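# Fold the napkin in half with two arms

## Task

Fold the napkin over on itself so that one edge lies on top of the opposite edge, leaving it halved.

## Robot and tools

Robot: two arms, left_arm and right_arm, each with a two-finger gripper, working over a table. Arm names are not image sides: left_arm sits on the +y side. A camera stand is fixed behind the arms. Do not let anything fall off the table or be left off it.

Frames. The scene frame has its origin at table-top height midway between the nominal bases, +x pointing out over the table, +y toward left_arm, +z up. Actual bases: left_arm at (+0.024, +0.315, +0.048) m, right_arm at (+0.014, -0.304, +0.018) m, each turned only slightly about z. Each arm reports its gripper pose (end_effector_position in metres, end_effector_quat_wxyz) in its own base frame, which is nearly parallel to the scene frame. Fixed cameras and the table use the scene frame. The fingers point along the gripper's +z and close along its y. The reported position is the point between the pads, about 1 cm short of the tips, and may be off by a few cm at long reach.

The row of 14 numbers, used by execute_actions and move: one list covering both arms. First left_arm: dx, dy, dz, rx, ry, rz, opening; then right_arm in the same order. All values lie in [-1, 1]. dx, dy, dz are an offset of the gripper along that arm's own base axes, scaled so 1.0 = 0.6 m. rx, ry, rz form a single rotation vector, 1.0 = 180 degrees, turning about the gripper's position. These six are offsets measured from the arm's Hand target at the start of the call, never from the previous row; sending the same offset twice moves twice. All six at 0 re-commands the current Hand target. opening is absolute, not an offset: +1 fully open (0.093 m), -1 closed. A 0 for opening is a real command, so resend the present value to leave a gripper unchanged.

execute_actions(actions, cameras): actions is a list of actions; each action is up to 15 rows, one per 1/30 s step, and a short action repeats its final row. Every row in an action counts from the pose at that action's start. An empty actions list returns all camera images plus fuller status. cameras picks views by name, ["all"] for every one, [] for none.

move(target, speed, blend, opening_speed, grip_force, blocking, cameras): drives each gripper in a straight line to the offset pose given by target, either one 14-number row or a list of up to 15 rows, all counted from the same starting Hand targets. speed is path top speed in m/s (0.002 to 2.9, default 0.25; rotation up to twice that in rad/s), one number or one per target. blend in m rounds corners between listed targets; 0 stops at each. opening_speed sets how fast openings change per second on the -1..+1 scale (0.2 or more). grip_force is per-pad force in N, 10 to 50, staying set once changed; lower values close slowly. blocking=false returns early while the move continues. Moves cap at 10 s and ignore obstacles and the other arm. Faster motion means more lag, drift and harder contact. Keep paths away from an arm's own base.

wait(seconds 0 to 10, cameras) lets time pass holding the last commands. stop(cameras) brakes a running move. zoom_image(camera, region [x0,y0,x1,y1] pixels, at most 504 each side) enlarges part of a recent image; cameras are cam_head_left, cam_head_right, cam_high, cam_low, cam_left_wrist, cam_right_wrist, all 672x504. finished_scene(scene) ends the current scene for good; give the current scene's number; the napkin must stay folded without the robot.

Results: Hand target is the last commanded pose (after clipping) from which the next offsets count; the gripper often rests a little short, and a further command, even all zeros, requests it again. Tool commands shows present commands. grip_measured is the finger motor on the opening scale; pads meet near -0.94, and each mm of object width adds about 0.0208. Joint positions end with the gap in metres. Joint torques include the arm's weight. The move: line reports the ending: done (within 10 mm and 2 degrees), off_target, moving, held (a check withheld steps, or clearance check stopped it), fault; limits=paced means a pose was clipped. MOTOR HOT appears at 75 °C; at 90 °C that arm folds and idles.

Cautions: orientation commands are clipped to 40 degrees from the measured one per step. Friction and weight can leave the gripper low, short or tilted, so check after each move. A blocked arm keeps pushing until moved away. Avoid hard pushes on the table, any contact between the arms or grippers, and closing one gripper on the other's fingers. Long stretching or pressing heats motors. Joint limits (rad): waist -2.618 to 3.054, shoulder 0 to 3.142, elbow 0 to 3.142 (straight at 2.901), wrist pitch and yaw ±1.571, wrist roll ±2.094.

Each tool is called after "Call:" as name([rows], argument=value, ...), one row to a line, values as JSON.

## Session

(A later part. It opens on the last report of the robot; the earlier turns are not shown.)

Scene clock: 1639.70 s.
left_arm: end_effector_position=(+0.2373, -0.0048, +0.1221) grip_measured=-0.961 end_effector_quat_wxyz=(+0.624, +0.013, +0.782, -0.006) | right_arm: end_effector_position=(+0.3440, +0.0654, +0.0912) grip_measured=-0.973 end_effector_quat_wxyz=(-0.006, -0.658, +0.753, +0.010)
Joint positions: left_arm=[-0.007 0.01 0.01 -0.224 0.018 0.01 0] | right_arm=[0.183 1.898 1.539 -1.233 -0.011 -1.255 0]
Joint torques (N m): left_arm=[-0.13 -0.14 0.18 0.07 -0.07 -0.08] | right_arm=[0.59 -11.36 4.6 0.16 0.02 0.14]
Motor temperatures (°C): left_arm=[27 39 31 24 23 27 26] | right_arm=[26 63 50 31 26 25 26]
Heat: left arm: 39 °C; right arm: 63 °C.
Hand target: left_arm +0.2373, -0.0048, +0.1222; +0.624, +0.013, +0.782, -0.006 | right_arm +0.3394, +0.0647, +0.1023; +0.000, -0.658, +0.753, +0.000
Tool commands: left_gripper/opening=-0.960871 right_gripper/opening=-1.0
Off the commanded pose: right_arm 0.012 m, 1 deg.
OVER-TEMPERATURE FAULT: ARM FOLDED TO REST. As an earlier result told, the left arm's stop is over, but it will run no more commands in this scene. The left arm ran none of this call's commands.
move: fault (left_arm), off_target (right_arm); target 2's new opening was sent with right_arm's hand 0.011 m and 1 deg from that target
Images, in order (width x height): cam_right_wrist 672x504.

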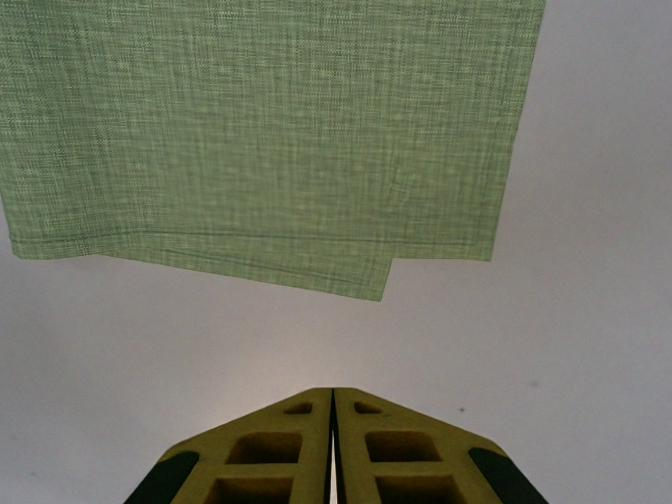

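Call:
move([
  [0,0,0,0,0,0,-1,0.1243,-0.0112,-0.11,0,0,0,-0.3],
  [0,0,0,0,0,0,-1,0.1243,-0.0112,-0.206,0,0,0,-0.3],
  [0,0,0,0,0,0,-1,0.1243,-0.0112,-0.206,0,0,0,-1],
  [0,0,0,0,0,0,-1,0.1,-0.0112,-0.1,0,0,0,-1],
], speed=[0.25, 0.12, 0.1, 0.13], opening_speed=0.8, cameras=["cam_right_wrist"])

Scene clock: 1661.43 s.
left_arm: end_effector_position=(+0.2373, -0.0048, +0.1221) grip_measured=-0.961 end_effector_quat_wxyz=(+0.624, +0.013, +0.782, -0.006) | right_arm: end_effector_position=(+0.3891, +0.0567, +0.0159) grip_measured=-0.972 end_effector_quat_wxyz=(-0.026, -0.653, +0.756, +0.022)
Joint positions: left_arm=[-0.007 0.01 0.01 -0.224 0.018 0.01 0] | right_arm=[0.141 2.168 1.63 -1.101 -0.008 -1.284 0]
Joint torques (N m): left_arm=[-0.09 -0.14 0.23 0.07 -0.07 -0.07] | right_arm=[0.32 -14.06 7.25 0.02 0 -0.01]
Motor temperatures (°C): left_arm=[27 38 31 24 23 27 26] | right_arm=[26 65 47 31 26 25 26]
Heat: left arm: 38 °C; right arm: 65 °C.
Hand target: left_arm +0.2373, -0.0048, +0.1222; +0.624, +0.013, +0.782, -0.006 | right_arm +0.3995, +0.0580, +0.0424; +0.000, -0.658, +0.753, +0.000
Tool commands: left_gripper/opening=-0.960871 right_gripper/opening=-1.0
Off the commanded pose: right_arm 0.028 m, 4 deg.
OVER-TEMPERATURE FAULT: ARM FOLDED TO REST. As an earlier result told, the left arm's stop is over, but it will run no more commands in this scene. The left arm ran none of this call's commands.
move: fault (left_arm), off_target (right_arm); target 3's new opening was sent with right_arm's hand 0.019 m and 1 deg from that target
Images, in order (width x height): cam_right_wrist 672x504.

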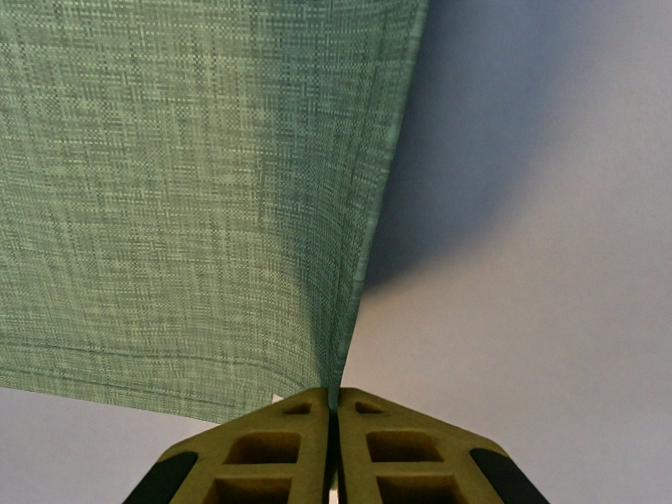

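Call:
move([
  [0,0,0,0,0,0,-1,-0.199,-0.013,0.096,0,0,0,-1],
  [0,0,0,0,0,0,-1,-0.116,-0.013,0.03,0,0,0,-1],
  [0,0,0,0,0,0,-1,-0.061,-0.0167,-0.068,0,0,0,-1],
  [0,0,0,0,0,0,-1,-0.061,-0.0167,-0.068,0,0,0,-0.2],
  [0,0,0,0,0,0,-1,-0.061,-0.0167,0.1,0,0,0,-0.2],
], speed=[0.15, 0.12, 0.12, 0.1, 0.12], blend=[0.015, 0.02, 0, 0, 0], cameras=["cam_right_wrist"])

Call:
move(target=[0,0,0,0,0,0,-1,-0.21,0.05,0.1,0,0,0,-0.2], speed=0.3, cameras=["cam_high", "cam_head_left"])

Call:
zoom_image(camera="cam_high", region=[200, 170, 460, 330])

Scene clock: 1685.60 s.
left_arm: end_effector_position=(+0.2373, -0.0048, +0.1221) grip_measured=-0.961 end_effector_quat_wxyz=(+0.624, +0.013, +0.782, -0.006) | right_arm: end_effector_position=(+0.3539, +0.0504, +0.0786) grip_measured=-0.202 end_effector_quat_wxyz=(-0.026, -0.654, +0.755, +0.022)
Joint positions: left_arm=[-0.007 0.01 0.01 -0.224 0.018 0.01 0] | right_arm=[0.138 1.977 1.595 -1.257 -0.008 -1.29 0.036]
Joint torques (N m): left_arm=[-0.13 -0.14 0.16 0.08 -0.07 -0.07] | right_arm=[-0.39 -12.1 8.17 0 0 -0.06]
Motor temperatures (°C): left_arm=[27 38 31 24 23 27 26] | right_arm=[26 69 48 30 26 25 26]
Heat: left arm: 38 °C; right arm: 69 °C.
Hand target: left_arm +0.2373, -0.0048, +0.1222; +0.624, +0.013, +0.782, -0.006 | right_arm +0.3629, +0.0480, +0.1025; +0.000, -0.658, +0.753, +0.000
Tool commands: left_gripper/opening=-0.960871 right_gripper/opening=-0.2
Off the commanded pose: right_arm 0.026 m, 4 deg.
OVER-TEMPERATURE FAULT: ARM FOLDED TO REST. As an earlier result told, the left arm's stop is over, but it will run no more commands in this scene. The left arm ran none of this call's commands.
move: fault (left_arm), off_target (right_arm); target 4's new opening was sent with right_arm's hand 0.015 m and 2 deg from that target
Images, in order (width x height): cam_right_wrist 672x504.

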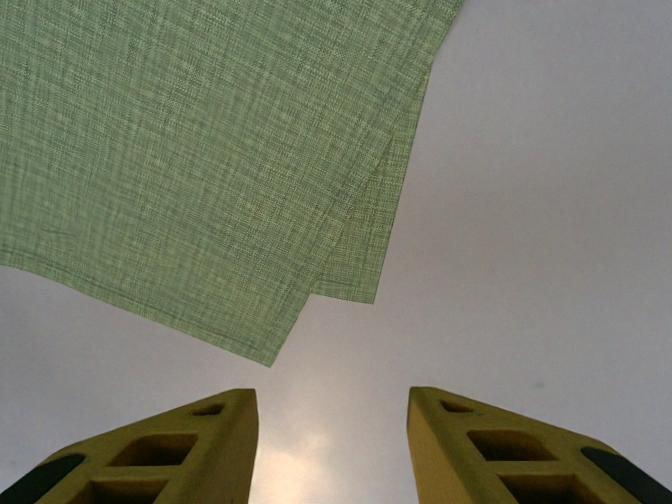

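Scene clock: 1686.90 s.
left_arm: end_effector_position=(+0.2373, -0.0048, +0.1221) grip_measured=-0.961 end_effector_quat_wxyz=(+0.624, +0.013, +0.782, -0.006) | right_arm: end_effector_position=(+0.2428, +0.0803, +0.1624) grip_measured=-0.202 end_effector_quat_wxyz=(+0.005, -0.662, +0.749, +0.002)
Joint positions: left_arm=[-0.007 0.01 0.01 -0.224 0.018 0.01 0] | right_arm=[0.314 1.508 1.378 -1.434 -0.008 -1.133 0.036]
Joint torques (N m): left_arm=[-0.12 -0.16 0.18 0.07 -0.06 -0.08] | right_arm=[0.36 -6.22 4.27 0.26 0 0.18]
Motor temperatures (°C): left_arm=[27 38 31 24 23 27 26] | right_arm=[26 69 48 30 26 25 26]
Heat: left arm: 38 °C; right arm: 69 °C.
Hand target: left_arm +0.2373, -0.0048, +0.1222; +0.624, +0.013, +0.782, -0.006 | right_arm +0.2369, +0.0780, +0.1625; +0.000, -0.658, +0.753, +0.000
Tool commands: left_gripper/opening=-0.960871 right_gripper/opening=-0.2
Off the commanded pose: right_arm 0.006 m, 1 deg.
OVER-TEMPERATURE FAULT: ARM FOLDED TO REST. As an earlier result told, the left arm's stop is over, but it will run no more commands in this scene. The left arm ran none of this call's commands.
move: fault (left_arm)
Images, in order (width x height): cam_head_left 672x504, cam_high 672x504.

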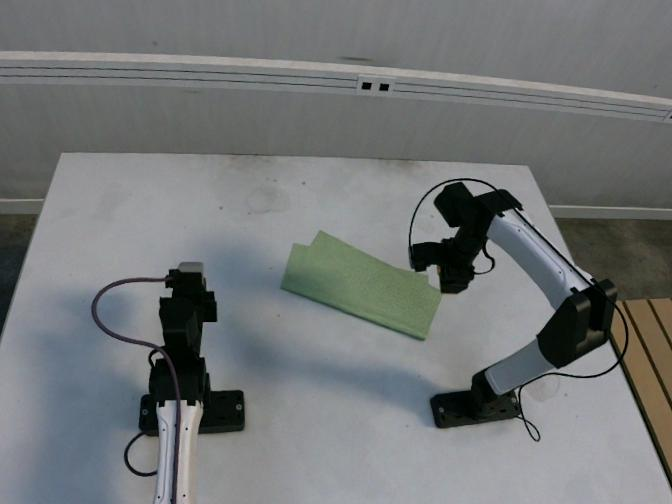

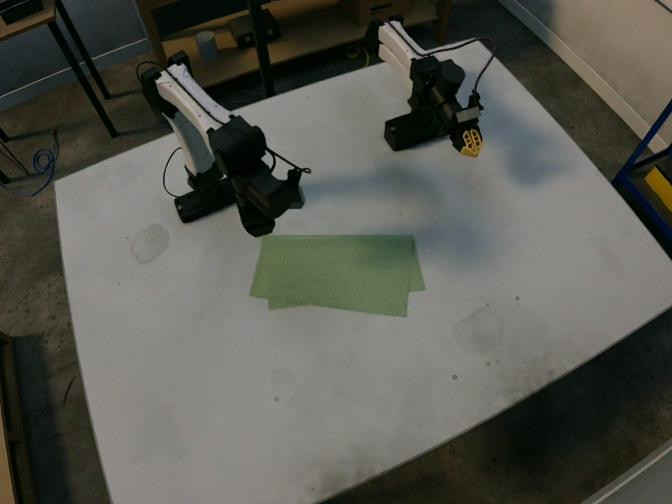

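Scaled by 1.938 from the camera's 672x504 image, which has a finer 960x720 frame.

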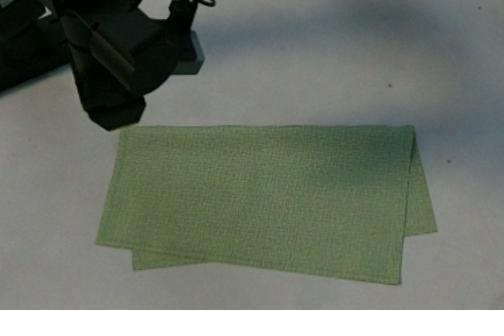

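Call:
move(target=[0,0,0,0,0,0,-1,0.138,-0.105,-0.19,0,0,0,-1], speed=0.25, cameras=["cam_right_wrist"])

Scene clock: 1773.20 s.
left_arm: end_effector_position=(+0.2373, -0.0048, +0.1221) grip_measured=-0.961 end_effector_quat_wxyz=(+0.624, +0.013, +0.782, -0.006) | right_arm: end_effector_position=(+0.3187, +0.0165, +0.0529) grip_measured=-0.973 end_effector_quat_wxyz=(+0.003, -0.653, +0.757, +0.002)
Joint positions: left_arm=[-0.007 0.01 0.01 -0.224 0.018 0.01 0] | right_arm=[0.049 1.792 1.247 -1.023 -0.006 -1.375 0]
Joint torques (N m): left_arm=[-0.16 -0.13 0.23 0.07 -0.06 -0.08] | right_arm=[-0.03 -6.12 4.89 0.46 -0.03 -0.07]
Motor temperatures (°C): left_arm=[27 36 30 24 23 27 26] | right_arm=[26 57 43 29 26 25 26]
Heat: left arm: 36 °C; right arm: 57 °C.
Hand target: left_arm +0.2373, -0.0048, +0.1222; +0.624, +0.013, +0.782, -0.006 | right_arm +0.3197, +0.0150, +0.0484; +0.000, -0.658, +0.753, +0.000
Tool commands: left_gripper/opening=-0.960871 right_gripper/opening=-1.0
Off the commanded pose: right_arm 0.005 m, 1 deg.
OVER-TEMPERATURE FAULT: ARM FOLDED TO REST. As an earlier result told, the left arm's stop is over, but it will run no more commands in this scene. The left arm ran none of this call's commands.
move: fault (left_arm)
Images, in order (width x height): cam_right_wrist 672x504.

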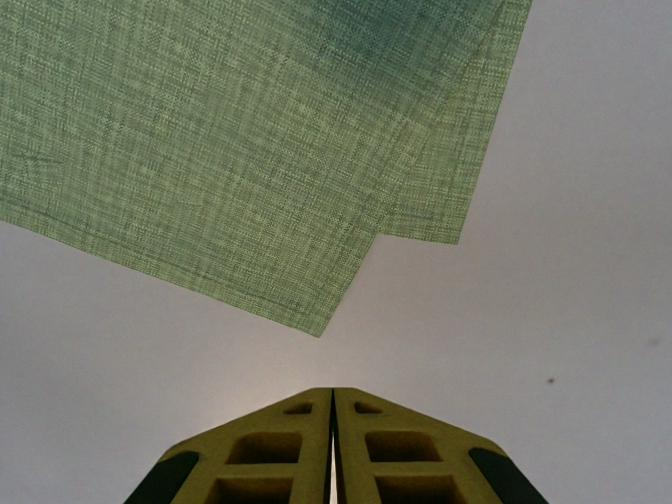

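Call:
move([
  [0,0,0,0,0,0,-1,-0.009,-0.0038,-0.109,0,0,0,-1],
  [0,0,0,0,0,0,-1,0.09,0.0545,-0.109,0,0,0.094,-1],
  [0,0,0,0,0,0,-1,0.09,0.0545,0.08,0,0,0.094,-1],
], speed=[0.1, 0.05, 0.15], cameras=["cam_right_wrist", "cam_high"])

Call:
zoom_image(camera="cam_high", region=[200, 170, 460, 330])

Scene clock: 1792.40 s.
left_arm: end_effector_position=(+0.2373, -0.0048, +0.1221) grip_measured=-0.961 end_effector_quat_wxyz=(+0.624, +0.013, +0.782, -0.006) | right_arm: end_effector_position=(+0.3659, +0.0418, +0.0725) grip_measured=-0.973 end_effector_quat_wxyz=(+0.030, +0.755, -0.654, -0.016)
Joint positions: left_arm=[-0.007 0.01 0.01 -0.224 0.018 0.01 0] | right_arm=[0.122 2.021 1.634 -1.25 0.018 -1.591 0]
Joint torques (N m): left_arm=[-0.1 -0.12 0.2 0.07 -0.08 -0.08] | right_arm=[0.46 -12.37 8.08 -0.01 -0.22 -0.07]
Motor temperatures (°C): left_arm=[27 35 30 24 23 27 26] | right_arm=[26 56 43 30 26 25 26]
Heat: left arm: 35 °C; right arm: 56 °C.
Hand target: left_arm +0.2373, -0.0048, +0.1222; +0.624, +0.013, +0.782, -0.006 | right_arm +0.3736, +0.0477, +0.0964; +0.000, +0.762, -0.648, +0.000
Tool commands: left_gripper/opening=-0.960871 right_gripper/opening=-1.0
Off the commanded pose: right_arm 0.026 m, 4 deg.
OVER-TEMPERATURE FAULT: ARM FOLDED TO REST. As an earlier result told, the left arm's stop is over, but it will run no more commands in this scene. The left arm ran none of this call's commands.
move: fault (left_arm), off_target (right_arm)
Images, in order (width x height): cam_high 672x504, cam_right_wrist 672x504.

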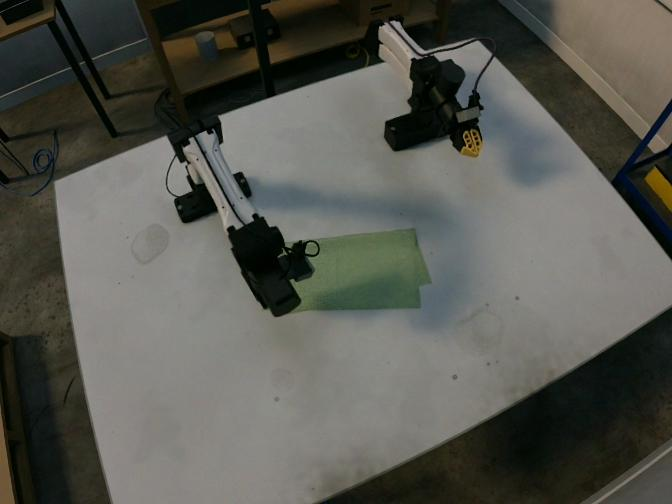

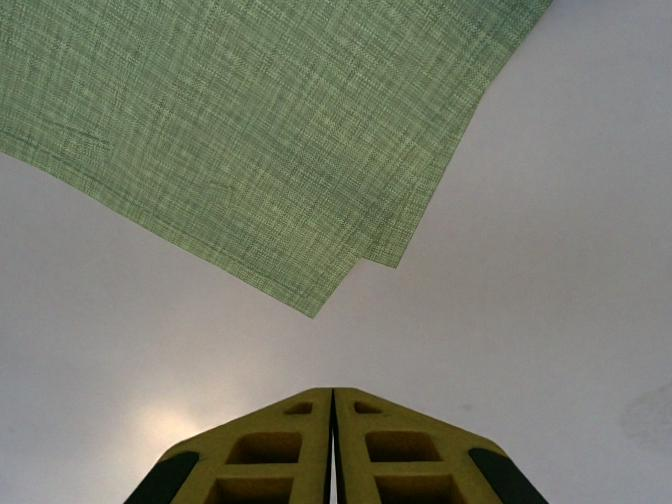

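Scaled by 1.938 from the camera's 672x504 image, which has a finer 960x720 frame.

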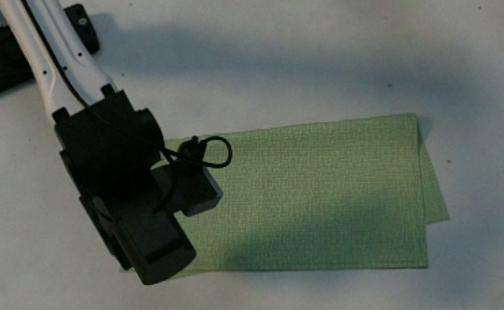

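Call:
move([
  [0,0,0,0,0,0,-1,-0.0165,-0.026,-0.19,0,0,0,-1],
  [0,0,0,0,0,0,-1,0.05,0.036,-0.192,0,0,0.05,-1],
  [0,0,0,0,0,0,-1,0.05,0.036,0.0,0,0,0.05,-1],
], speed=[0.12, 0.05, 0.15], cameras=["cam_right_wrist", "cam_high"])

Call:
zoom_image(camera="cam_high", region=[200, 170, 460, 330])

Scene clock: 1826.27 s.
left_arm: end_effector_position=(+0.2373, -0.0048, +0.1221) grip_measured=-0.961 end_effector_quat_wxyz=(+0.624, +0.013, +0.782, -0.006) | right_arm: end_effector_position=(+0.3960, +0.0627, +0.0694) grip_measured=-0.973 end_effector_quat_wxyz=(+0.032, +0.804, -0.593, -0.018)
Joint positions: left_arm=[-0.007 0.01 0.01 -0.224 0.018 0.01 0] | right_arm=[0.165 2.16 1.834 -1.315 0.018 -1.705 0]
Joint torques (N m): left_arm=[-0.12 -0.1 0.2 0.07 -0.08 -0.08] | right_arm=[0.5 -13.67 8.24 0.01 -0.23 -0.07]
Motor temperatures (°C): left_arm=[27 35 30 24 23 27 26] | right_arm=[26 68 44 29 26 25 26]
Heat: left arm: 35 °C; right arm: 68 °C.
Hand target: left_arm +0.2373, -0.0048, +0.1222; +0.624, +0.013, +0.782, -0.006 | right_arm +0.4036, +0.0692, +0.0965; +0.000, +0.810, -0.586, +0.000
Tool commands: left_gripper/opening=-0.960871 right_gripper/opening=-1.0
Off the commanded pose: right_arm 0.029 m, 4 deg.
OVER-TEMPERATURE FAULT: ARM FOLDED TO REST. As an earlier result told, the left arm's stop is over, but it will run no more commands in this scene. The left arm ran none of this call's commands.
move: fault (left_arm), off_target (right_arm)
Images, in order (width x height): cam_high 672x504, cam_right_wrist 672x504.

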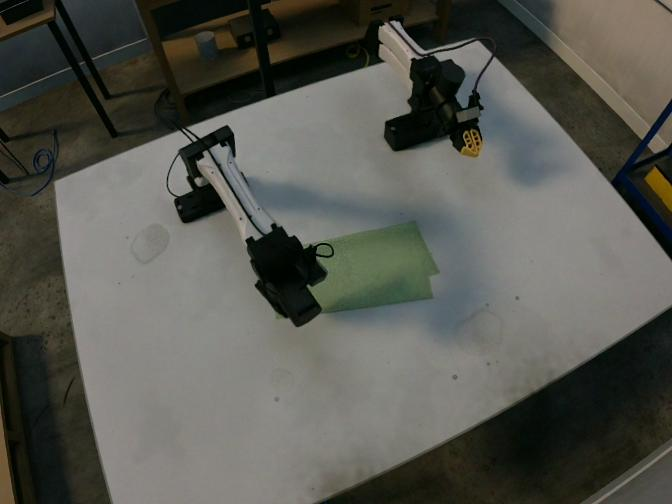

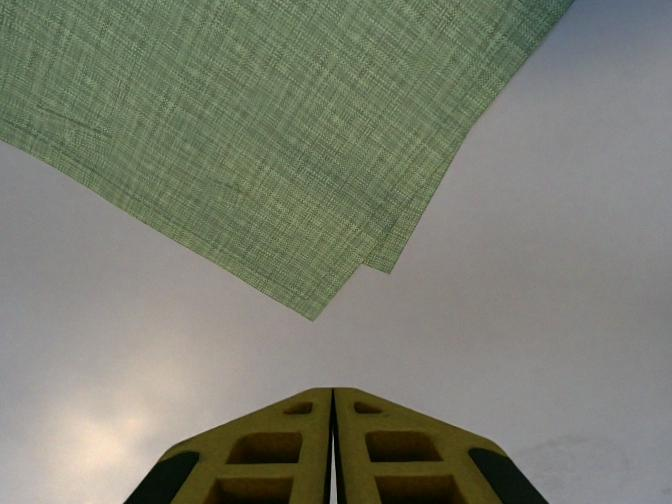

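Scaled by 1.938 from the camera's 672x504 image, which has a finer 960x720 frame.

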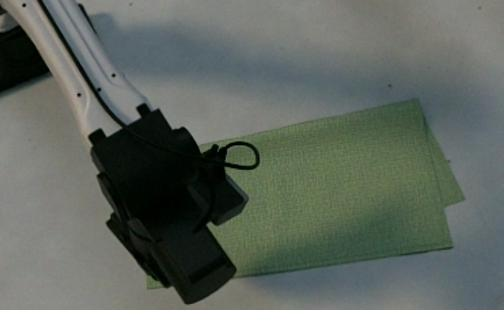

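Call:
move([
  [0,0,0,0,0,0,-1,0.0007,-0.0237,-0.11,0,0,-0.2067,-0.3],
  [0,0,0,0,0,0,-1,0.0007,-0.0237,-0.197,0,0,-0.2067,-0.3],
  [0,0,0,0,0,0,-1,0.0007,-0.0237,-0.197,0,0,-0.2067,-1],
  [0,0,0,0,0,0,-1,0.01,-0.01,-0.09,0,0,-0.18,-1],
], speed=[0.2, 0.12, 0.1, 0.1], opening_speed=0.8, cameras=["cam_right_wrist"])

Scene clock: 1860.70 s.
left_arm: end_effector_position=(+0.2373, -0.0048, +0.1221) grip_measured=-0.961 end_effector_quat_wxyz=(+0.624, +0.013, +0.782, -0.006) | right_arm: end_effector_position=(+0.3999, +0.0598, +0.0261) grip_measured=-0.972 end_effector_quat_wxyz=(-0.019, -0.606, +0.795, +0.012)
Joint positions: left_arm=[-0.007 0.01 0.01 -0.224 0.018 0.01 0] | right_arm=[0.148 2.179 1.69 -1.128 -0.001 -1.156 0]
Joint torques (N m): left_arm=[-0.16 -0.13 0.23 0.07 -0.06 -0.08] | right_arm=[0.55 -11.54 8.2 0.12 -0.05 -0.05]
Motor temperatures (°C): left_arm=[27 34 29 24 23 27 26] | right_arm=[26 78 48 29 26 25 26]
Heat: left arm: 34 °C; right arm: 78 °C. Fold the right arm in close to its base, or ease its load, before you think long.
Hand target: left_arm +0.2373, -0.0048, +0.1222; +0.624, +0.013, +0.782, -0.006 | right_arm +0.4098, +0.0633, +0.0424; +0.000, -0.615, +0.789, +0.000
Tool commands: left_gripper/opening=-0.960871 right_gripper/opening=-1.0
Off the commanded pose: right_arm 0.019 m, 3 deg.
OVER-TEMPERATURE FAULT: ARM FOLDED TO REST. As an earlier result told, the left arm's stop is over, but it will run no more commands in this scene. The left arm ran none of this call's commands.
MOTOR HOT: joint 2 (shoulder) of the right arm reports 78 °C; the controller's stop level is 90 °C. To cool a motor, set the load down, stop pushing, or move to a pose that needs little force.
move: fault (left_arm), off_target (right_arm); target 3's new opening was sent with right_arm's hand 0.019 m and 1 deg from that target
Images, in order (width x height): cam_right_wrist 672x504.

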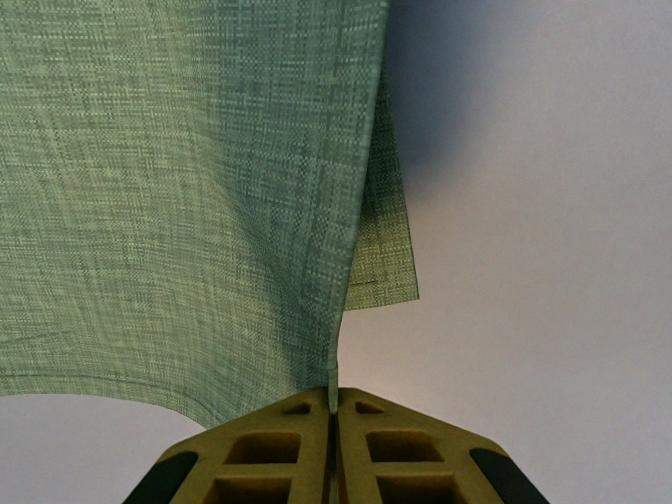

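Call:
move([
  [0,0,0,0,0,0,-1,0.025,0.016,0.01,0,0,0.03,-1],
  [0,0,0,0,0,0,-1,0.05,0.031,-0.067,0,0,0.05,-1],
  [0,0,0,0,0,0,-1,0.05,0.031,-0.067,0,0,0.05,-0.2],
  [0,0,0,0,0,0,-1,0.05,0.031,0.1,0,0,0.05,-0.2],
], speed=[0.1, 0.1, 0.1, 0.12], blend=[0.01, 0, 0, 0], cameras=["cam_right_wrist"])

Call:
move(target=[0,0,0,0,0,0,-1,-0.28,-0.05,0.1,0,0,0,-0.2], speed=0.3, cameras=["cam_high", "cam_head_left"])

Call:
zoom_image(camera="cam_high", region=[200, 170, 460, 330])

Scene clock: 1879.27 s.
left_arm: end_effector_position=(+0.2373, -0.0048, +0.1221) grip_measured=-0.961 end_effector_quat_wxyz=(+0.624, +0.013, +0.782, -0.006) | right_arm: end_effector_position=(+0.4342, +0.0788, +0.0901) grip_measured=-0.202 end_effector_quat_wxyz=(-0.014, -0.667, +0.745, +0.009)
Joint positions: left_arm=[-0.007 0.01 0.01 -0.224 0.018 0.01 0] | right_arm=[0.179 2.313 2.169 -1.461 -0.001 -1.282 0.036]
Joint torques (N m): left_arm=[-0.16 -0.12 0.2 0.08 -0.06 -0.08] | right_arm=[0.49 -11.59 8.44 0.13 -0.06 -0.06]
Motor temperatures (°C): left_arm=[27 34 29 24 23 27 26] | right_arm=[26 74 47 29 26 25 26]
Heat: left arm: 34 °C; right arm: 74 °C. Fold the right arm in close to its base, or ease its load, before you think long.
Hand target: left_arm +0.2373, -0.0048, +0.1222; +0.624, +0.013, +0.782, -0.006 | right_arm +0.4397, +0.0818, +0.1025; +0.000, -0.674, +0.738, +0.000
Tool commands: left_gripper/opening=-0.960871 right_gripper/opening=-0.2
Off the commanded pose: right_arm 0.014 m, 2 deg.
OVER-TEMPERATURE FAULT: ARM FOLDED TO REST. As an earlier result told, the left arm's stop is over, but it will run no more commands in this scene. The left arm ran none of this call's commands.
MOTOR HOT: still on. Joint 2 (shoulder) of the right arm reports 74 °C.
move: fault (left_arm), off_target (right_arm); target 3's new opening was sent with right_arm's hand 0.013 m and 2 deg from that target
Images, in order (width x height): cam_right_wrist 672x504.

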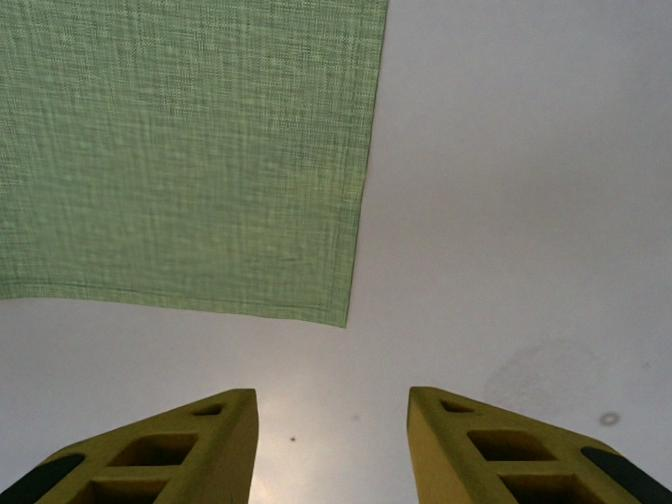

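Scene clock: 1880.43 s.
left_arm: end_effector_position=(+0.2373, -0.0048, +0.1221) grip_measured=-0.961 end_effector_quat_wxyz=(+0.624, +0.013, +0.782, -0.006) | right_arm: end_effector_position=(+0.2759, +0.0510, +0.1606) grip_measured=-0.202 end_effector_quat_wxyz=(-0.002, -0.669, +0.744, +0.002)
Joint positions: left_arm=[-0.007 0.01 0.01 -0.224 0.018 0.01 0] | right_arm=[0.182 1.613 1.475 -1.439 -0.001 -1.282 0.036]
Joint torques (N m): left_arm=[-0.13 -0.14 0.21 0.08 -0.07 -0.08] | right_arm=[0.57 -7.25 4.45 0.29 -0.07 -0.03]
Motor temperatures (°C): left_arm=[27 34 29 24 23 27 26] | right_arm=[26 74 47 29 26 25 26]
Heat: left arm: 34 °C; right arm: 74 °C. Fold the right arm in close to its base, or ease its load, before you think long.
Hand target: left_arm +0.2373, -0.0048, +0.1222; +0.624, +0.013, +0.782, -0.006 | right_arm +0.2718, +0.0518, +0.1624; +0.000, -0.675, +0.738, +0.000
Tool commands: left_gripper/opening=-0.96087 right_gripper/opening=-0.2
Off the commanded pose: right_arm 0.005 m, 1 deg.
OVER-TEMPERATURE FAULT: ARM FOLDED TO REST. As an earlier result told, the left arm's stop is over, but it will run no more commands in this scene. The left arm ran none of this call's commands.
MOTOR HOT: still on. Joint 2 (shoulder) of the right arm reports 74 °C.
move: fault (left_arm)
Images, in order (width x height): cam_head_left 672x504, cam_high 672x504.

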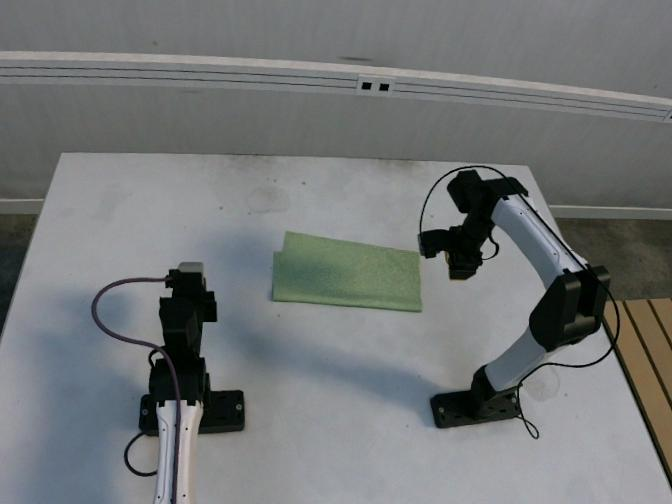

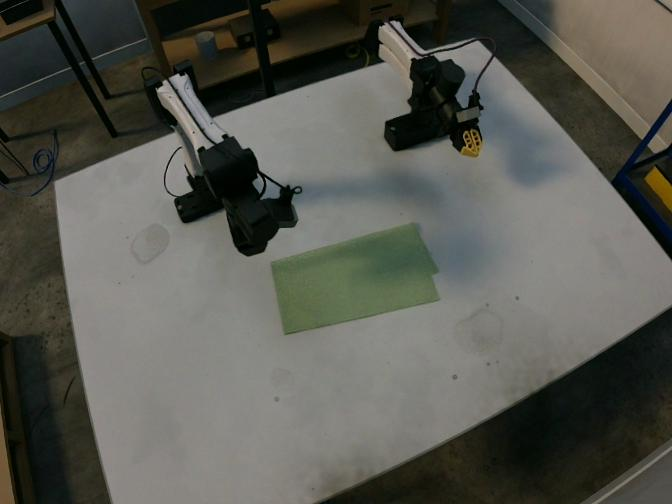

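Scaled by 1.938 from the camera's 672x504 image, which has a finer 960x720 frame.

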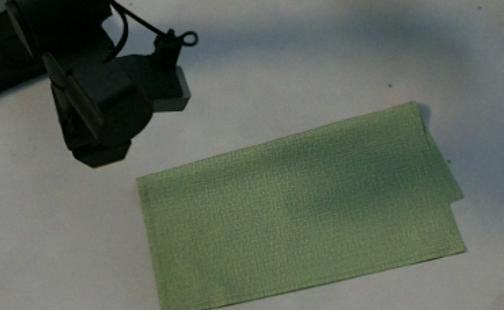

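Call:
zoom_image(camera="cam_high", region=[255, 210, 455, 345])

Call:
zoom_image(camera="cam_head_left", region=[255, 215, 440, 325])

Scaled by 2.520 from the camera's 672x504 image, which has a finer 960x720 frame.

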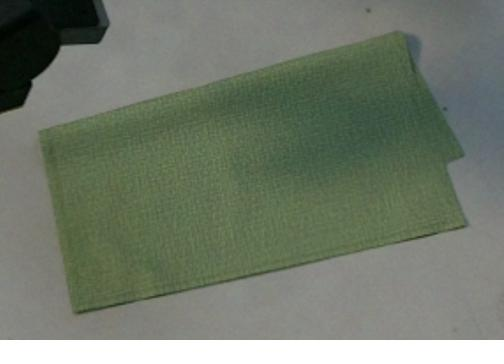

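Scaled by 2.724 from the camera's 672x504 image, which has a finer 960x720 frame.

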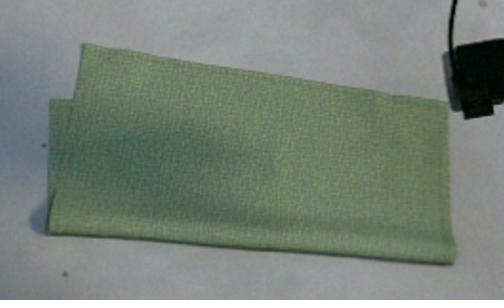

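Call:
move([
  [0,0,0,0,0,0,-1,0.197,0.307,-0.16,0,0,0,-1],
  [0,0,0,0,0,0,-1,0.197,0.307,-0.299,0,0,0,-1],
  [0,0,0,0,0,0,-1,0.05,0.15,-0.302,0,0,0,-1],
  [0,0,0,0,0,0,-1,0.05,0.15,-0.1,0,0,0,-1],
  [0,0,0,0,0,0,-1,-0.08,0.1,0.0,0,0,0,-1],
], speed=[0.3, 0.12, 0.1, 0.15, 0.25], cameras=["cam_high", "cam_head_left"])

Call:
zoom_image(camera="cam_high", region=[190, 180, 450, 340])

Scene clock: 1910.20 s.
left_arm: end_effector_position=(+0.2373, -0.0048, +0.1221) grip_measured=-0.961 end_effector_quat_wxyz=(+0.624, +0.013, +0.782, -0.006) | right_arm: end_effector_position=(+0.2291, +0.1142, +0.1611) grip_measured=-0.973 end_effector_quat_wxyz=(+0.002, -0.676, +0.737, +0.004)
Joint positions: left_arm=[-0.007 0.01 0.01 -0.224 0.018 0.01 0] | right_arm=[0.457 1.513 1.378 -1.434 -0.008 -1.026 0]
Joint torques (N m): left_arm=[-0.1 -0.16 0.2 0.07 -0.07 -0.08] | right_arm=[0.54 -6.46 4.51 0.28 0 0.17]
Motor temperatures (°C): left_arm=[27 33 29 23 23 27 26] | right_arm=[26 66 46 28 26 25 26]
Heat: left arm: 33 °C; right arm: 66 °C.
Hand target: left_arm +0.2373, -0.0048, +0.1222; +0.624, +0.013, +0.782, -0.006 | right_arm +0.2238, +0.1118, +0.1625; +0.000, -0.674, +0.738, +0.000
Tool commands: left_gripper/opening=-0.96087 right_gripper/opening=-1.0
Off the commanded pose: right_arm 0.006 m, 1 deg.
OVER-TEMPERATURE FAULT: ARM FOLDED TO REST. As an earlier result told, the left arm's stop is over, but it will run no more commands in this scene. The left arm ran none of this call's commands.
MOTOR HOT: cleared for the motors of the right arm.
move: fault (left_arm)
Images, in order (width x height): cam_head_left 672x504, cam_high 672x504.

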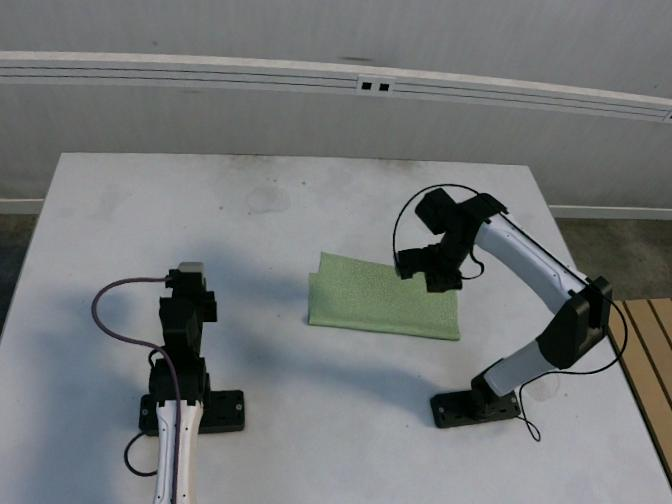

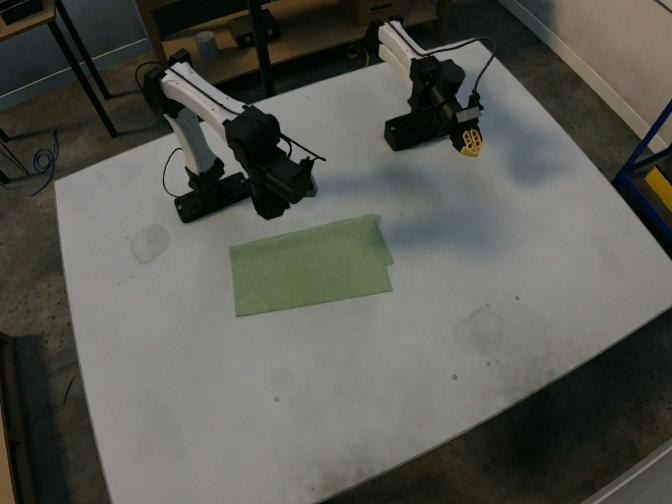

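Scaled by 1.938 from the camera's 672x504 image, which has a finer 960x720 frame.

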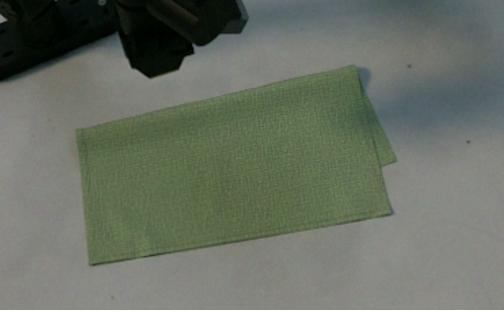

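Call:
move(target=[0,0,0,0,0,0,-1,0.339,0.307,-0.1875,0,0,-0.043,-0.3], speed=0.25, cameras=["cam_right_wrist"])

Scene clock: 1921.43 s.
left_arm: end_effector_position=(+0.2373, -0.0048, +0.1221) grip_measured=-0.961 end_effector_quat_wxyz=(+0.624, +0.013, +0.782, -0.006) | right_arm: end_effector_position=(+0.4246, +0.2935, +0.0514) grip_measured=-0.302 end_effector_quat_wxyz=(+0.028, -0.627, +0.779, +0.002)
Joint positions: left_arm=[-0.007 0.01 0.01 -0.224 0.018 0.01 0] | right_arm=[0.602 2.726 2.78 -1.571 -0.008 -0.754 0.031]
Joint torques (N m): left_arm=[-0.14 -0.13 0.23 0.08 -0.08 -0.07] | right_arm=[0.36 -11.17 8.28 0.42 0.01 0.22]
Motor temperatures (°C): left_arm=[27 33 29 23 23 27 26] | right_arm=[26 64 46 28 26 25 26]
Heat: left arm: 33 °C; right arm: 64 °C.
Hand target: left_arm +0.2373, -0.0048, +0.1222; +0.624, +0.013, +0.782, -0.006 | right_arm +0.4271, +0.2960, +0.0498; +0.000, -0.623, +0.782, +0.000
Tool commands: left_gripper/opening=-0.96087 right_gripper/opening=-0.3
Off the commanded pose: right_arm 0.004 m, 3 deg.
OVER-TEMPERATURE FAULT: ARM FOLDED TO REST. As an earlier result told, the left arm's stop is over, but it will run no more commands in this scene. The left arm ran none of this call's commands.
joint sent to its limit (right arm) — joint 4 (wrist pitch), lower limit. The joint targets are off in orientation, not in position.
move: fault (left_arm), off_target (right_arm)
Images, in order (width x height): cam_right_wrist 672x504.

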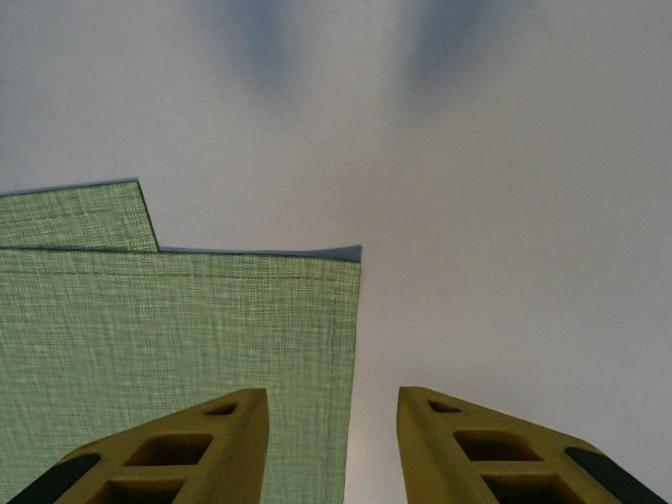

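Call:
move([
  [0,0,0,0,0,0,-1,0.0085,0.0,-0.1163,0,0,0,-0.3],
  [0,0,0,0,0,0,-1,0.0085,0.0,-0.1163,0,0,0,-1],
  [0,0,0,0,0,0,-1,-0.01,0.01,-0.02,0,0,0,-1],
], speed=[0.12, 0.1, 0.12], opening_speed=0.8, cameras=["cam_right_wrist"])

Scene clock: 1957.13 s.
left_arm: end_effector_position=(+0.2373, -0.0048, +0.1221) grip_measured=-0.961 end_effector_quat_wxyz=(+0.624, +0.013, +0.782, -0.006) | right_arm: end_effector_position=(+0.4179, +0.2989, +0.0175) grip_measured=-0.972 end_effector_quat_wxyz=(-0.001, -0.627, +0.779, +0.005)
Joint positions: left_arm=[-0.007 0.01 0.01 -0.224 0.018 0.01 0] | right_arm=[0.617 2.804 2.8 -1.569 -0.01 -0.738 0]
Joint torques (N m): left_arm=[-0.1 -0.13 0.21 0.07 -0.07 -0.08] | right_arm=[0.43 -15.69 6.74 0.24 0.03 0.21]
Motor temperatures (°C): left_arm=[27 33 29 23 23 27 26] | right_arm=[26 75 49 28 26 25 26]
Heat: left arm: 33 °C; right arm: 75 °C. Fold the right arm in close to its base, or ease its load, before you think long.
Hand target: left_arm +0.2373, -0.0048, +0.1222; +0.624, +0.013, +0.782, -0.006 | right_arm +0.4211, +0.3020, +0.0378; +0.000, -0.623, +0.782, +0.000
Tool commands: left_gripper/opening=-0.96087 right_gripper/opening=-1.0
Off the commanded pose: right_arm 0.021 m, 1 deg.
OVER-TEMPERATURE FAULT: ARM FOLDED TO REST. As an earlier result told, the left arm's stop is over, but it will run no more commands in this scene. The left arm ran none of this call's commands.
MOTOR HOT: joint 2 (shoulder) of the right arm reports 75 °C; the controller's stop level is 90 °C. To cool a motor, set the load down, stop pushing, or move to a pose that needs little force.
joint sent to its limit (right arm) — joint 4 (wrist pitch), lower limit. The joint targets still meet the commanded pose.
move: fault (left_arm), off_target (right_arm); target 2's new opening was sent with right_arm's hand 0.019 m and 1 deg from that target
Images, in order (width x height): cam_right_wrist 672x504.

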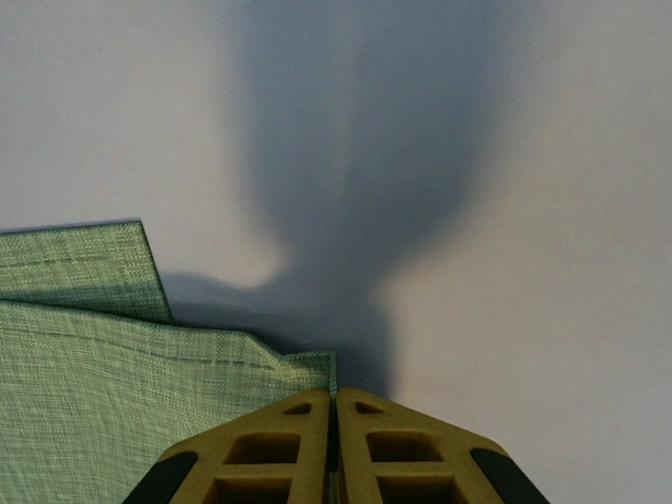

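Call:
move([
  [0,0,0,0,0,0,-1,-0.111,0.055,0.083,0,0,0.03,-1],
  [0,0,0,0,0,0,-1,-0.088,0.0637,0.025,0,0,0.05,-1],
  [0,0,0,0,0,0,-1,-0.0687,0.0607,-0.062,0,0,0.05,-1],
  [0,0,0,0,0,0,-1,-0.0687,0.0607,-0.062,0,0,0.05,-0.2],
  [0,0,0,0,0,0,-1,-0.0687,0.0607,0.1,0,0,0.05,-0.2],
], speed=[0.13, 0.1, 0.1, 0.1, 0.12], blend=[0.015, 0.015, 0, 0, 0], cameras=["cam_right_wrist"])

Call:
move(target=[0,0,0,0,0,0,-1,-0.2,-0.45,0.1,0,0,0,-0.2], speed=0.3, cameras=["cam_high", "cam_head_left"])

Call:
zoom_image(camera="cam_high", region=[190, 180, 450, 340])

Scene clock: 1976.80 s.
left_arm: end_effector_position=(+0.2373, -0.0048, +0.1221) grip_measured=-0.961 end_effector_quat_wxyz=(+0.624, +0.013, +0.782, -0.006) | right_arm: end_effector_position=(+0.3746, +0.3397, +0.0572) grip_measured=-0.202 end_effector_quat_wxyz=(-0.014, +0.679, -0.734, -0.005)
Joint positions: left_arm=[-0.007 0.01 0.01 -0.224 0.018 0.01 0] | right_arm=[0.733 2.673 2.701 -1.57 -0.01 -0.761 0.036]
Joint torques (N m): left_arm=[-0.13 -0.12 0.21 0.08 -0.07 -0.08] | right_arm=[-0.35 -18.85 6.16 0.33 0.02 -0.05]
Motor temperatures (°C): left_arm=[27 32 29 23 23 27 26] | right_arm=[26 88 47 28 26 25 26]
Heat: left arm: 32 °C; right arm: 88 °C. Fold the right arm in close to its base, or ease its load, before you think long.
Hand target: left_arm +0.2373, -0.0048, +0.1222; +0.624, +0.013, +0.782, -0.006 | right_arm +0.3798, +0.3385, +0.0979; +0.000, +0.683, -0.731, +0.000
Tool commands: left_gripper/opening=-0.96087 right_gripper/opening=-0.2
Off the commanded pose: right_arm 0.041 m, 2 deg.
OVER-TEMPERATURE FAULT: ARM FOLDED TO REST. As an earlier result told, the left arm's stop is over, but it will run no more commands in this scene. The left arm ran none of this call's commands.
MOTOR HOT: still on. Joint 2 (shoulder) of the right arm reports 88 °C.
joint sent to its limit (right arm) — joint 4 (wrist pitch), lower limit. The joint targets are off in orientation, not in position.
move: fault (left_arm), off_target (right_arm); target 4's new opening was sent with right_arm's hand 0.012 m and 1 deg from that target
Images, in order (width x height): cam_right_wrist 672x504.

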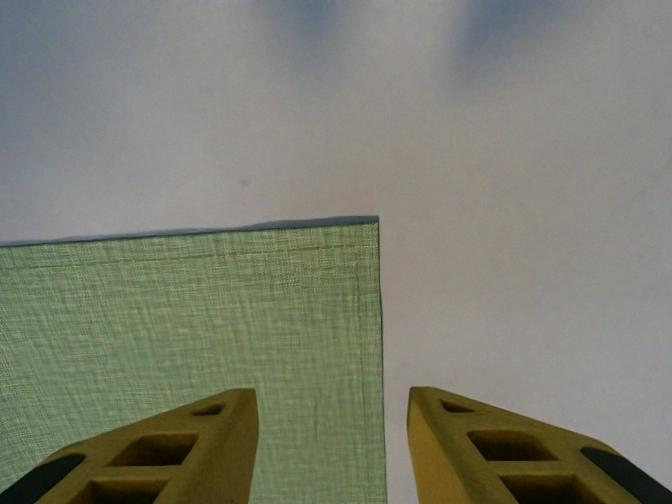

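Scene clock: 1978.70 s.
left_arm: end_effector_position=(+0.2373, -0.0048, +0.1221) grip_measured=-0.961 end_effector_quat_wxyz=(+0.624, +0.013, +0.782, -0.006) | right_arm: end_effector_position=(+0.2659, +0.0713, +0.1547) grip_measured=-0.202 end_effector_quat_wxyz=(+0.001, +0.678, -0.735, -0.003)
Joint positions: left_arm=[-0.007 0.01 0.01 -0.224 0.018 0.01 0] | right_arm=[0.26 1.59 1.427 -1.413 -0.004 -1.23 0.036]
Joint torques (N m): left_arm=[-0.09 -0.09 0.21 0.08 -0.06 -0.08] | right_arm=[-0.08 -7.71 4.27 0.22 -0.04 -0.11]
Motor temperatures (°C): left_arm=[27 32 29 23 23 27 26] | right_arm=[26 87 47 28 26 25 26]
Heat: left arm: 32 °C; right arm: 87 °C. Fold the right arm in close to its base, or ease its load, before you think long.
Hand target: left_arm +0.2373, -0.0048, +0.1222; +0.624, +0.013, +0.782, -0.006 | right_arm +0.2598, +0.0684, +0.1579; +0.000, +0.683, -0.731, +0.000
Tool commands: left_gripper/opening=-0.96087 right_gripper/opening=-0.2
Off the commanded pose: right_arm 0.007 m, 1 deg.
OVER-TEMPERATURE FAULT: ARM FOLDED TO REST. As an earlier result told, the left arm's stop is over, but it will run no more commands in this scene. The left arm ran none of this call's commands.
MOTOR HOT: still on. Joint 2 (shoulder) of the right arm reports 87 °C.
move: fault (left_arm)
Images, in order (width x height): cam_head_left 672x504, cam_high 672x504.

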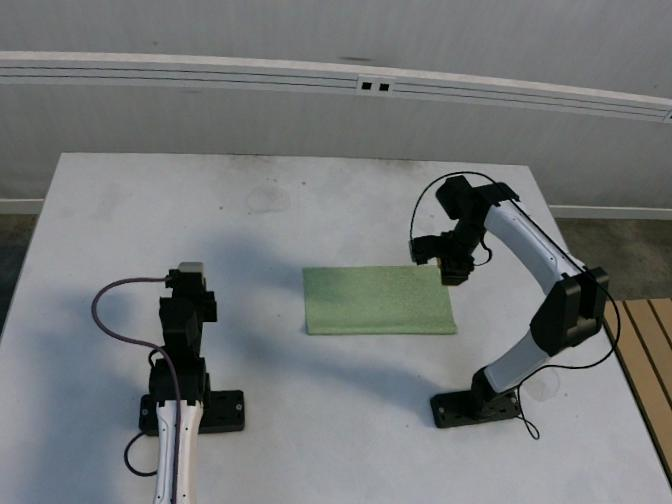

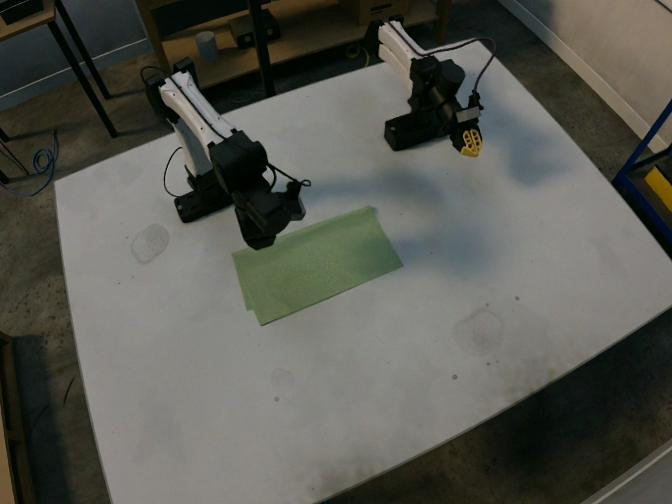

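Scaled by 1.938 from the camera's 672x504 image, which has a finer 960x720 frame.

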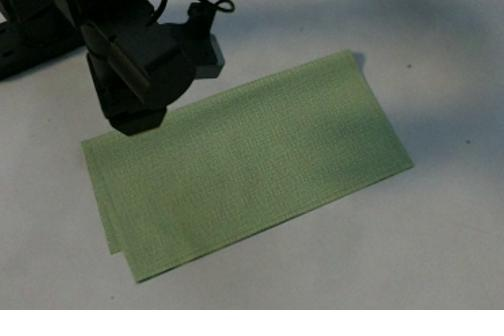

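Call:
wait(seconds=8)

Call:
move(target=[0,0,0,0,0,0,-1,0.217,-0.089,-0.18,0,0,0.019,-0.3], speed=0.25, cameras=["cam_right_wrist"])

Scene clock: 2011.80 s.
left_arm: end_effector_position=(+0.2373, -0.0048, +0.1221) grip_measured=-0.961 end_effector_quat_wxyz=(+0.624, +0.013, +0.782, -0.006) | right_arm: end_effector_position=(+0.2659, +0.0713, +0.1547) grip_measured=-0.202 end_effector_quat_wxyz=(+0.001, +0.678, -0.735, -0.003)
Joint positions: left_arm=[-0.007 0.01 0.01 -0.224 0.018 0.01 0] | right_arm=[0.26 1.59 1.427 -1.413 -0.004 -1.231 0.036]
Joint torques (N m): left_arm=[-0.13 -0.16 0.2 0.08 -0.07 -0.07] | right_arm=[-0.03 -7.72 4.3 0.22 -0.04 -0.07]
Motor temperatures (°C): left_arm=[27 32 28 23 23 27 26] | right_arm=[26 69 45 28 26 25 26]
Heat: left arm: 32 °C; right arm: 69 °C.
Hand target: left_arm +0.2373, -0.0048, +0.1222; +0.624, +0.013, +0.782, -0.006 | right_arm +0.2598, +0.0684, +0.1579; +0.000, +0.683, -0.731, +0.000
Tool commands: left_gripper/opening=-0.96087 right_gripper/opening=-0.2
Off the commanded pose: right_arm 0.007 m, 1 deg.
OVER-TEMPERATURE FAULT: ARM FOLDED TO REST. As an earlier result told, the left arm's stop is over, but it will run no more commands in this scene.
MOTOR HOT: cleared for the motors of the right arm.
wait: 8.00 s; at rest from the start

Scene clock: 2013.27 s.
left_arm: end_effector_position=(+0.2373, -0.0048, +0.1221) grip_measured=-0.961 end_effector_quat_wxyz=(+0.624, +0.013, +0.782, -0.006) | right_arm: end_effector_position=(+0.3771, +0.0156, +0.0468) grip_measured=-0.298 end_effector_quat_wxyz=(+0.010, +0.699, -0.715, -0.012)
Joint positions: left_arm=[-0.007 0.01 0.01 -0.224 0.018 0.01 0] | right_arm=[0.039 2.043 1.564 -1.124 -0.004 -1.509 0.031]
Joint torques (N m): left_arm=[-0.12 -0.13 0.18 0.07 -0.07 -0.07] | right_arm=[0.02 -7.75 8.32 0.34 -0.04 -0.09]
Motor temperatures (°C): left_arm=[27 32 28 23 23 27 26] | right_arm=[26 68 45 28 26 25 26]
Heat: left arm: 32 °C; right arm: 68 °C.
Hand target: left_arm +0.2373, -0.0048, +0.1222; +0.624, +0.013, +0.782, -0.006 | right_arm +0.3901, +0.0150, +0.0500; +0.000, +0.704, -0.710, +0.000
Tool commands: left_gripper/opening=-0.96087 right_gripper/opening=-0.3
Off the commanded pose: right_arm 0.013 m, 2 deg.
OVER-TEMPERATURE FAULT: ARM FOLDED TO REST. As an earlier result told, the left arm's stop is over, but it will run no more commands in this scene. The left arm ran none of this call's commands.
move: fault (left_arm), off_target (right_arm)
Images, in order (width x height): cam_right_wrist 672x504.

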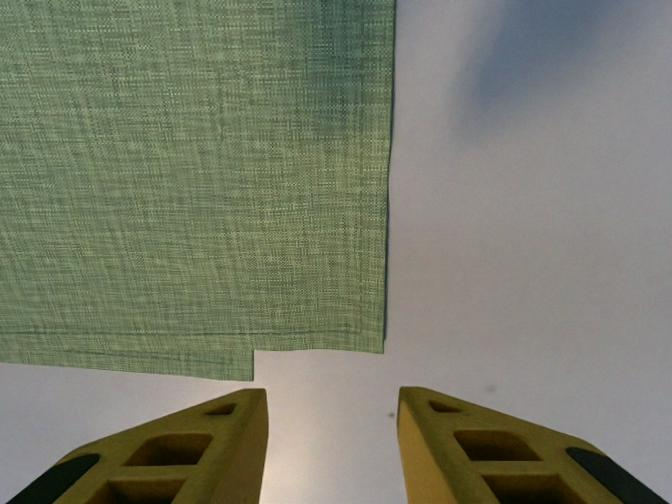

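Call:
move([
  [0,0,0,0,0,0,-1,0.015,-0.0167,-0.118,0,0,0,-0.3],
  [0,0,0,0,0,0,-1,0.015,-0.0167,-0.118,0,0,0,-1],
  [0,0,0,0,0,0,-1,-0.02,-0.02,-0.02,0,0,0,-1],
], speed=[0.12, 0.1, 0.12], opening_speed=0.8, cameras=["cam_right_wrist"])

Scene clock: 2037.50 s.
left_arm: end_effector_position=(+0.2373, -0.0048, +0.1221) grip_measured=-0.961 end_effector_quat_wxyz=(+0.624, +0.013, +0.782, -0.006) | right_arm: end_effector_position=(+0.3784, +0.0061, +0.0216) grip_measured=-0.972 end_effector_quat_wxyz=(+0.010, +0.701, -0.713, -0.012)
Joint positions: left_arm=[-0.007 0.01 0.01 -0.224 0.018 0.01 0] | right_arm=[0.014 2.074 1.507 -1.035 -0.004 -1.54 0]
Joint torques (N m): left_arm=[-0.13 -0.12 0.2 0.08 -0.07 -0.07] | right_arm=[-0.39 -12.97 4.77 0.13 -0.03 -0.06]
Motor temperatures (°C): left_arm=[27 31 28 23 23 27 26] | right_arm=[26 67 48 28 26 25 26]
Heat: left arm: 31 °C; right arm: 67 °C.
Hand target: left_arm +0.2373, -0.0048, +0.1222; +0.624, +0.013, +0.782, -0.006 | right_arm +0.3781, +0.0031, +0.0379; +0.000, +0.704, -0.710, +0.000
Tool commands: left_gripper/opening=-0.96087 right_gripper/opening=-1.0
Off the commanded pose: right_arm 0.017 m, 2 deg.
OVER-TEMPERATURE FAULT: ARM FOLDED TO REST. As an earlier result told, the left arm's stop is over, but it will run no more commands in this scene. The left arm ran none of this call's commands.
move: fault (left_arm), off_target (right_arm); target 2's new opening was sent with right_arm's hand 0.018 m and 1 deg from that target
Images, in order (width x height): cam_right_wrist 672x504.

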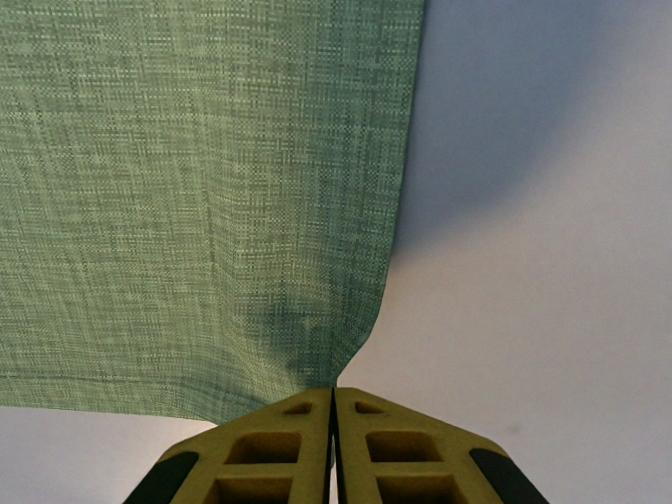

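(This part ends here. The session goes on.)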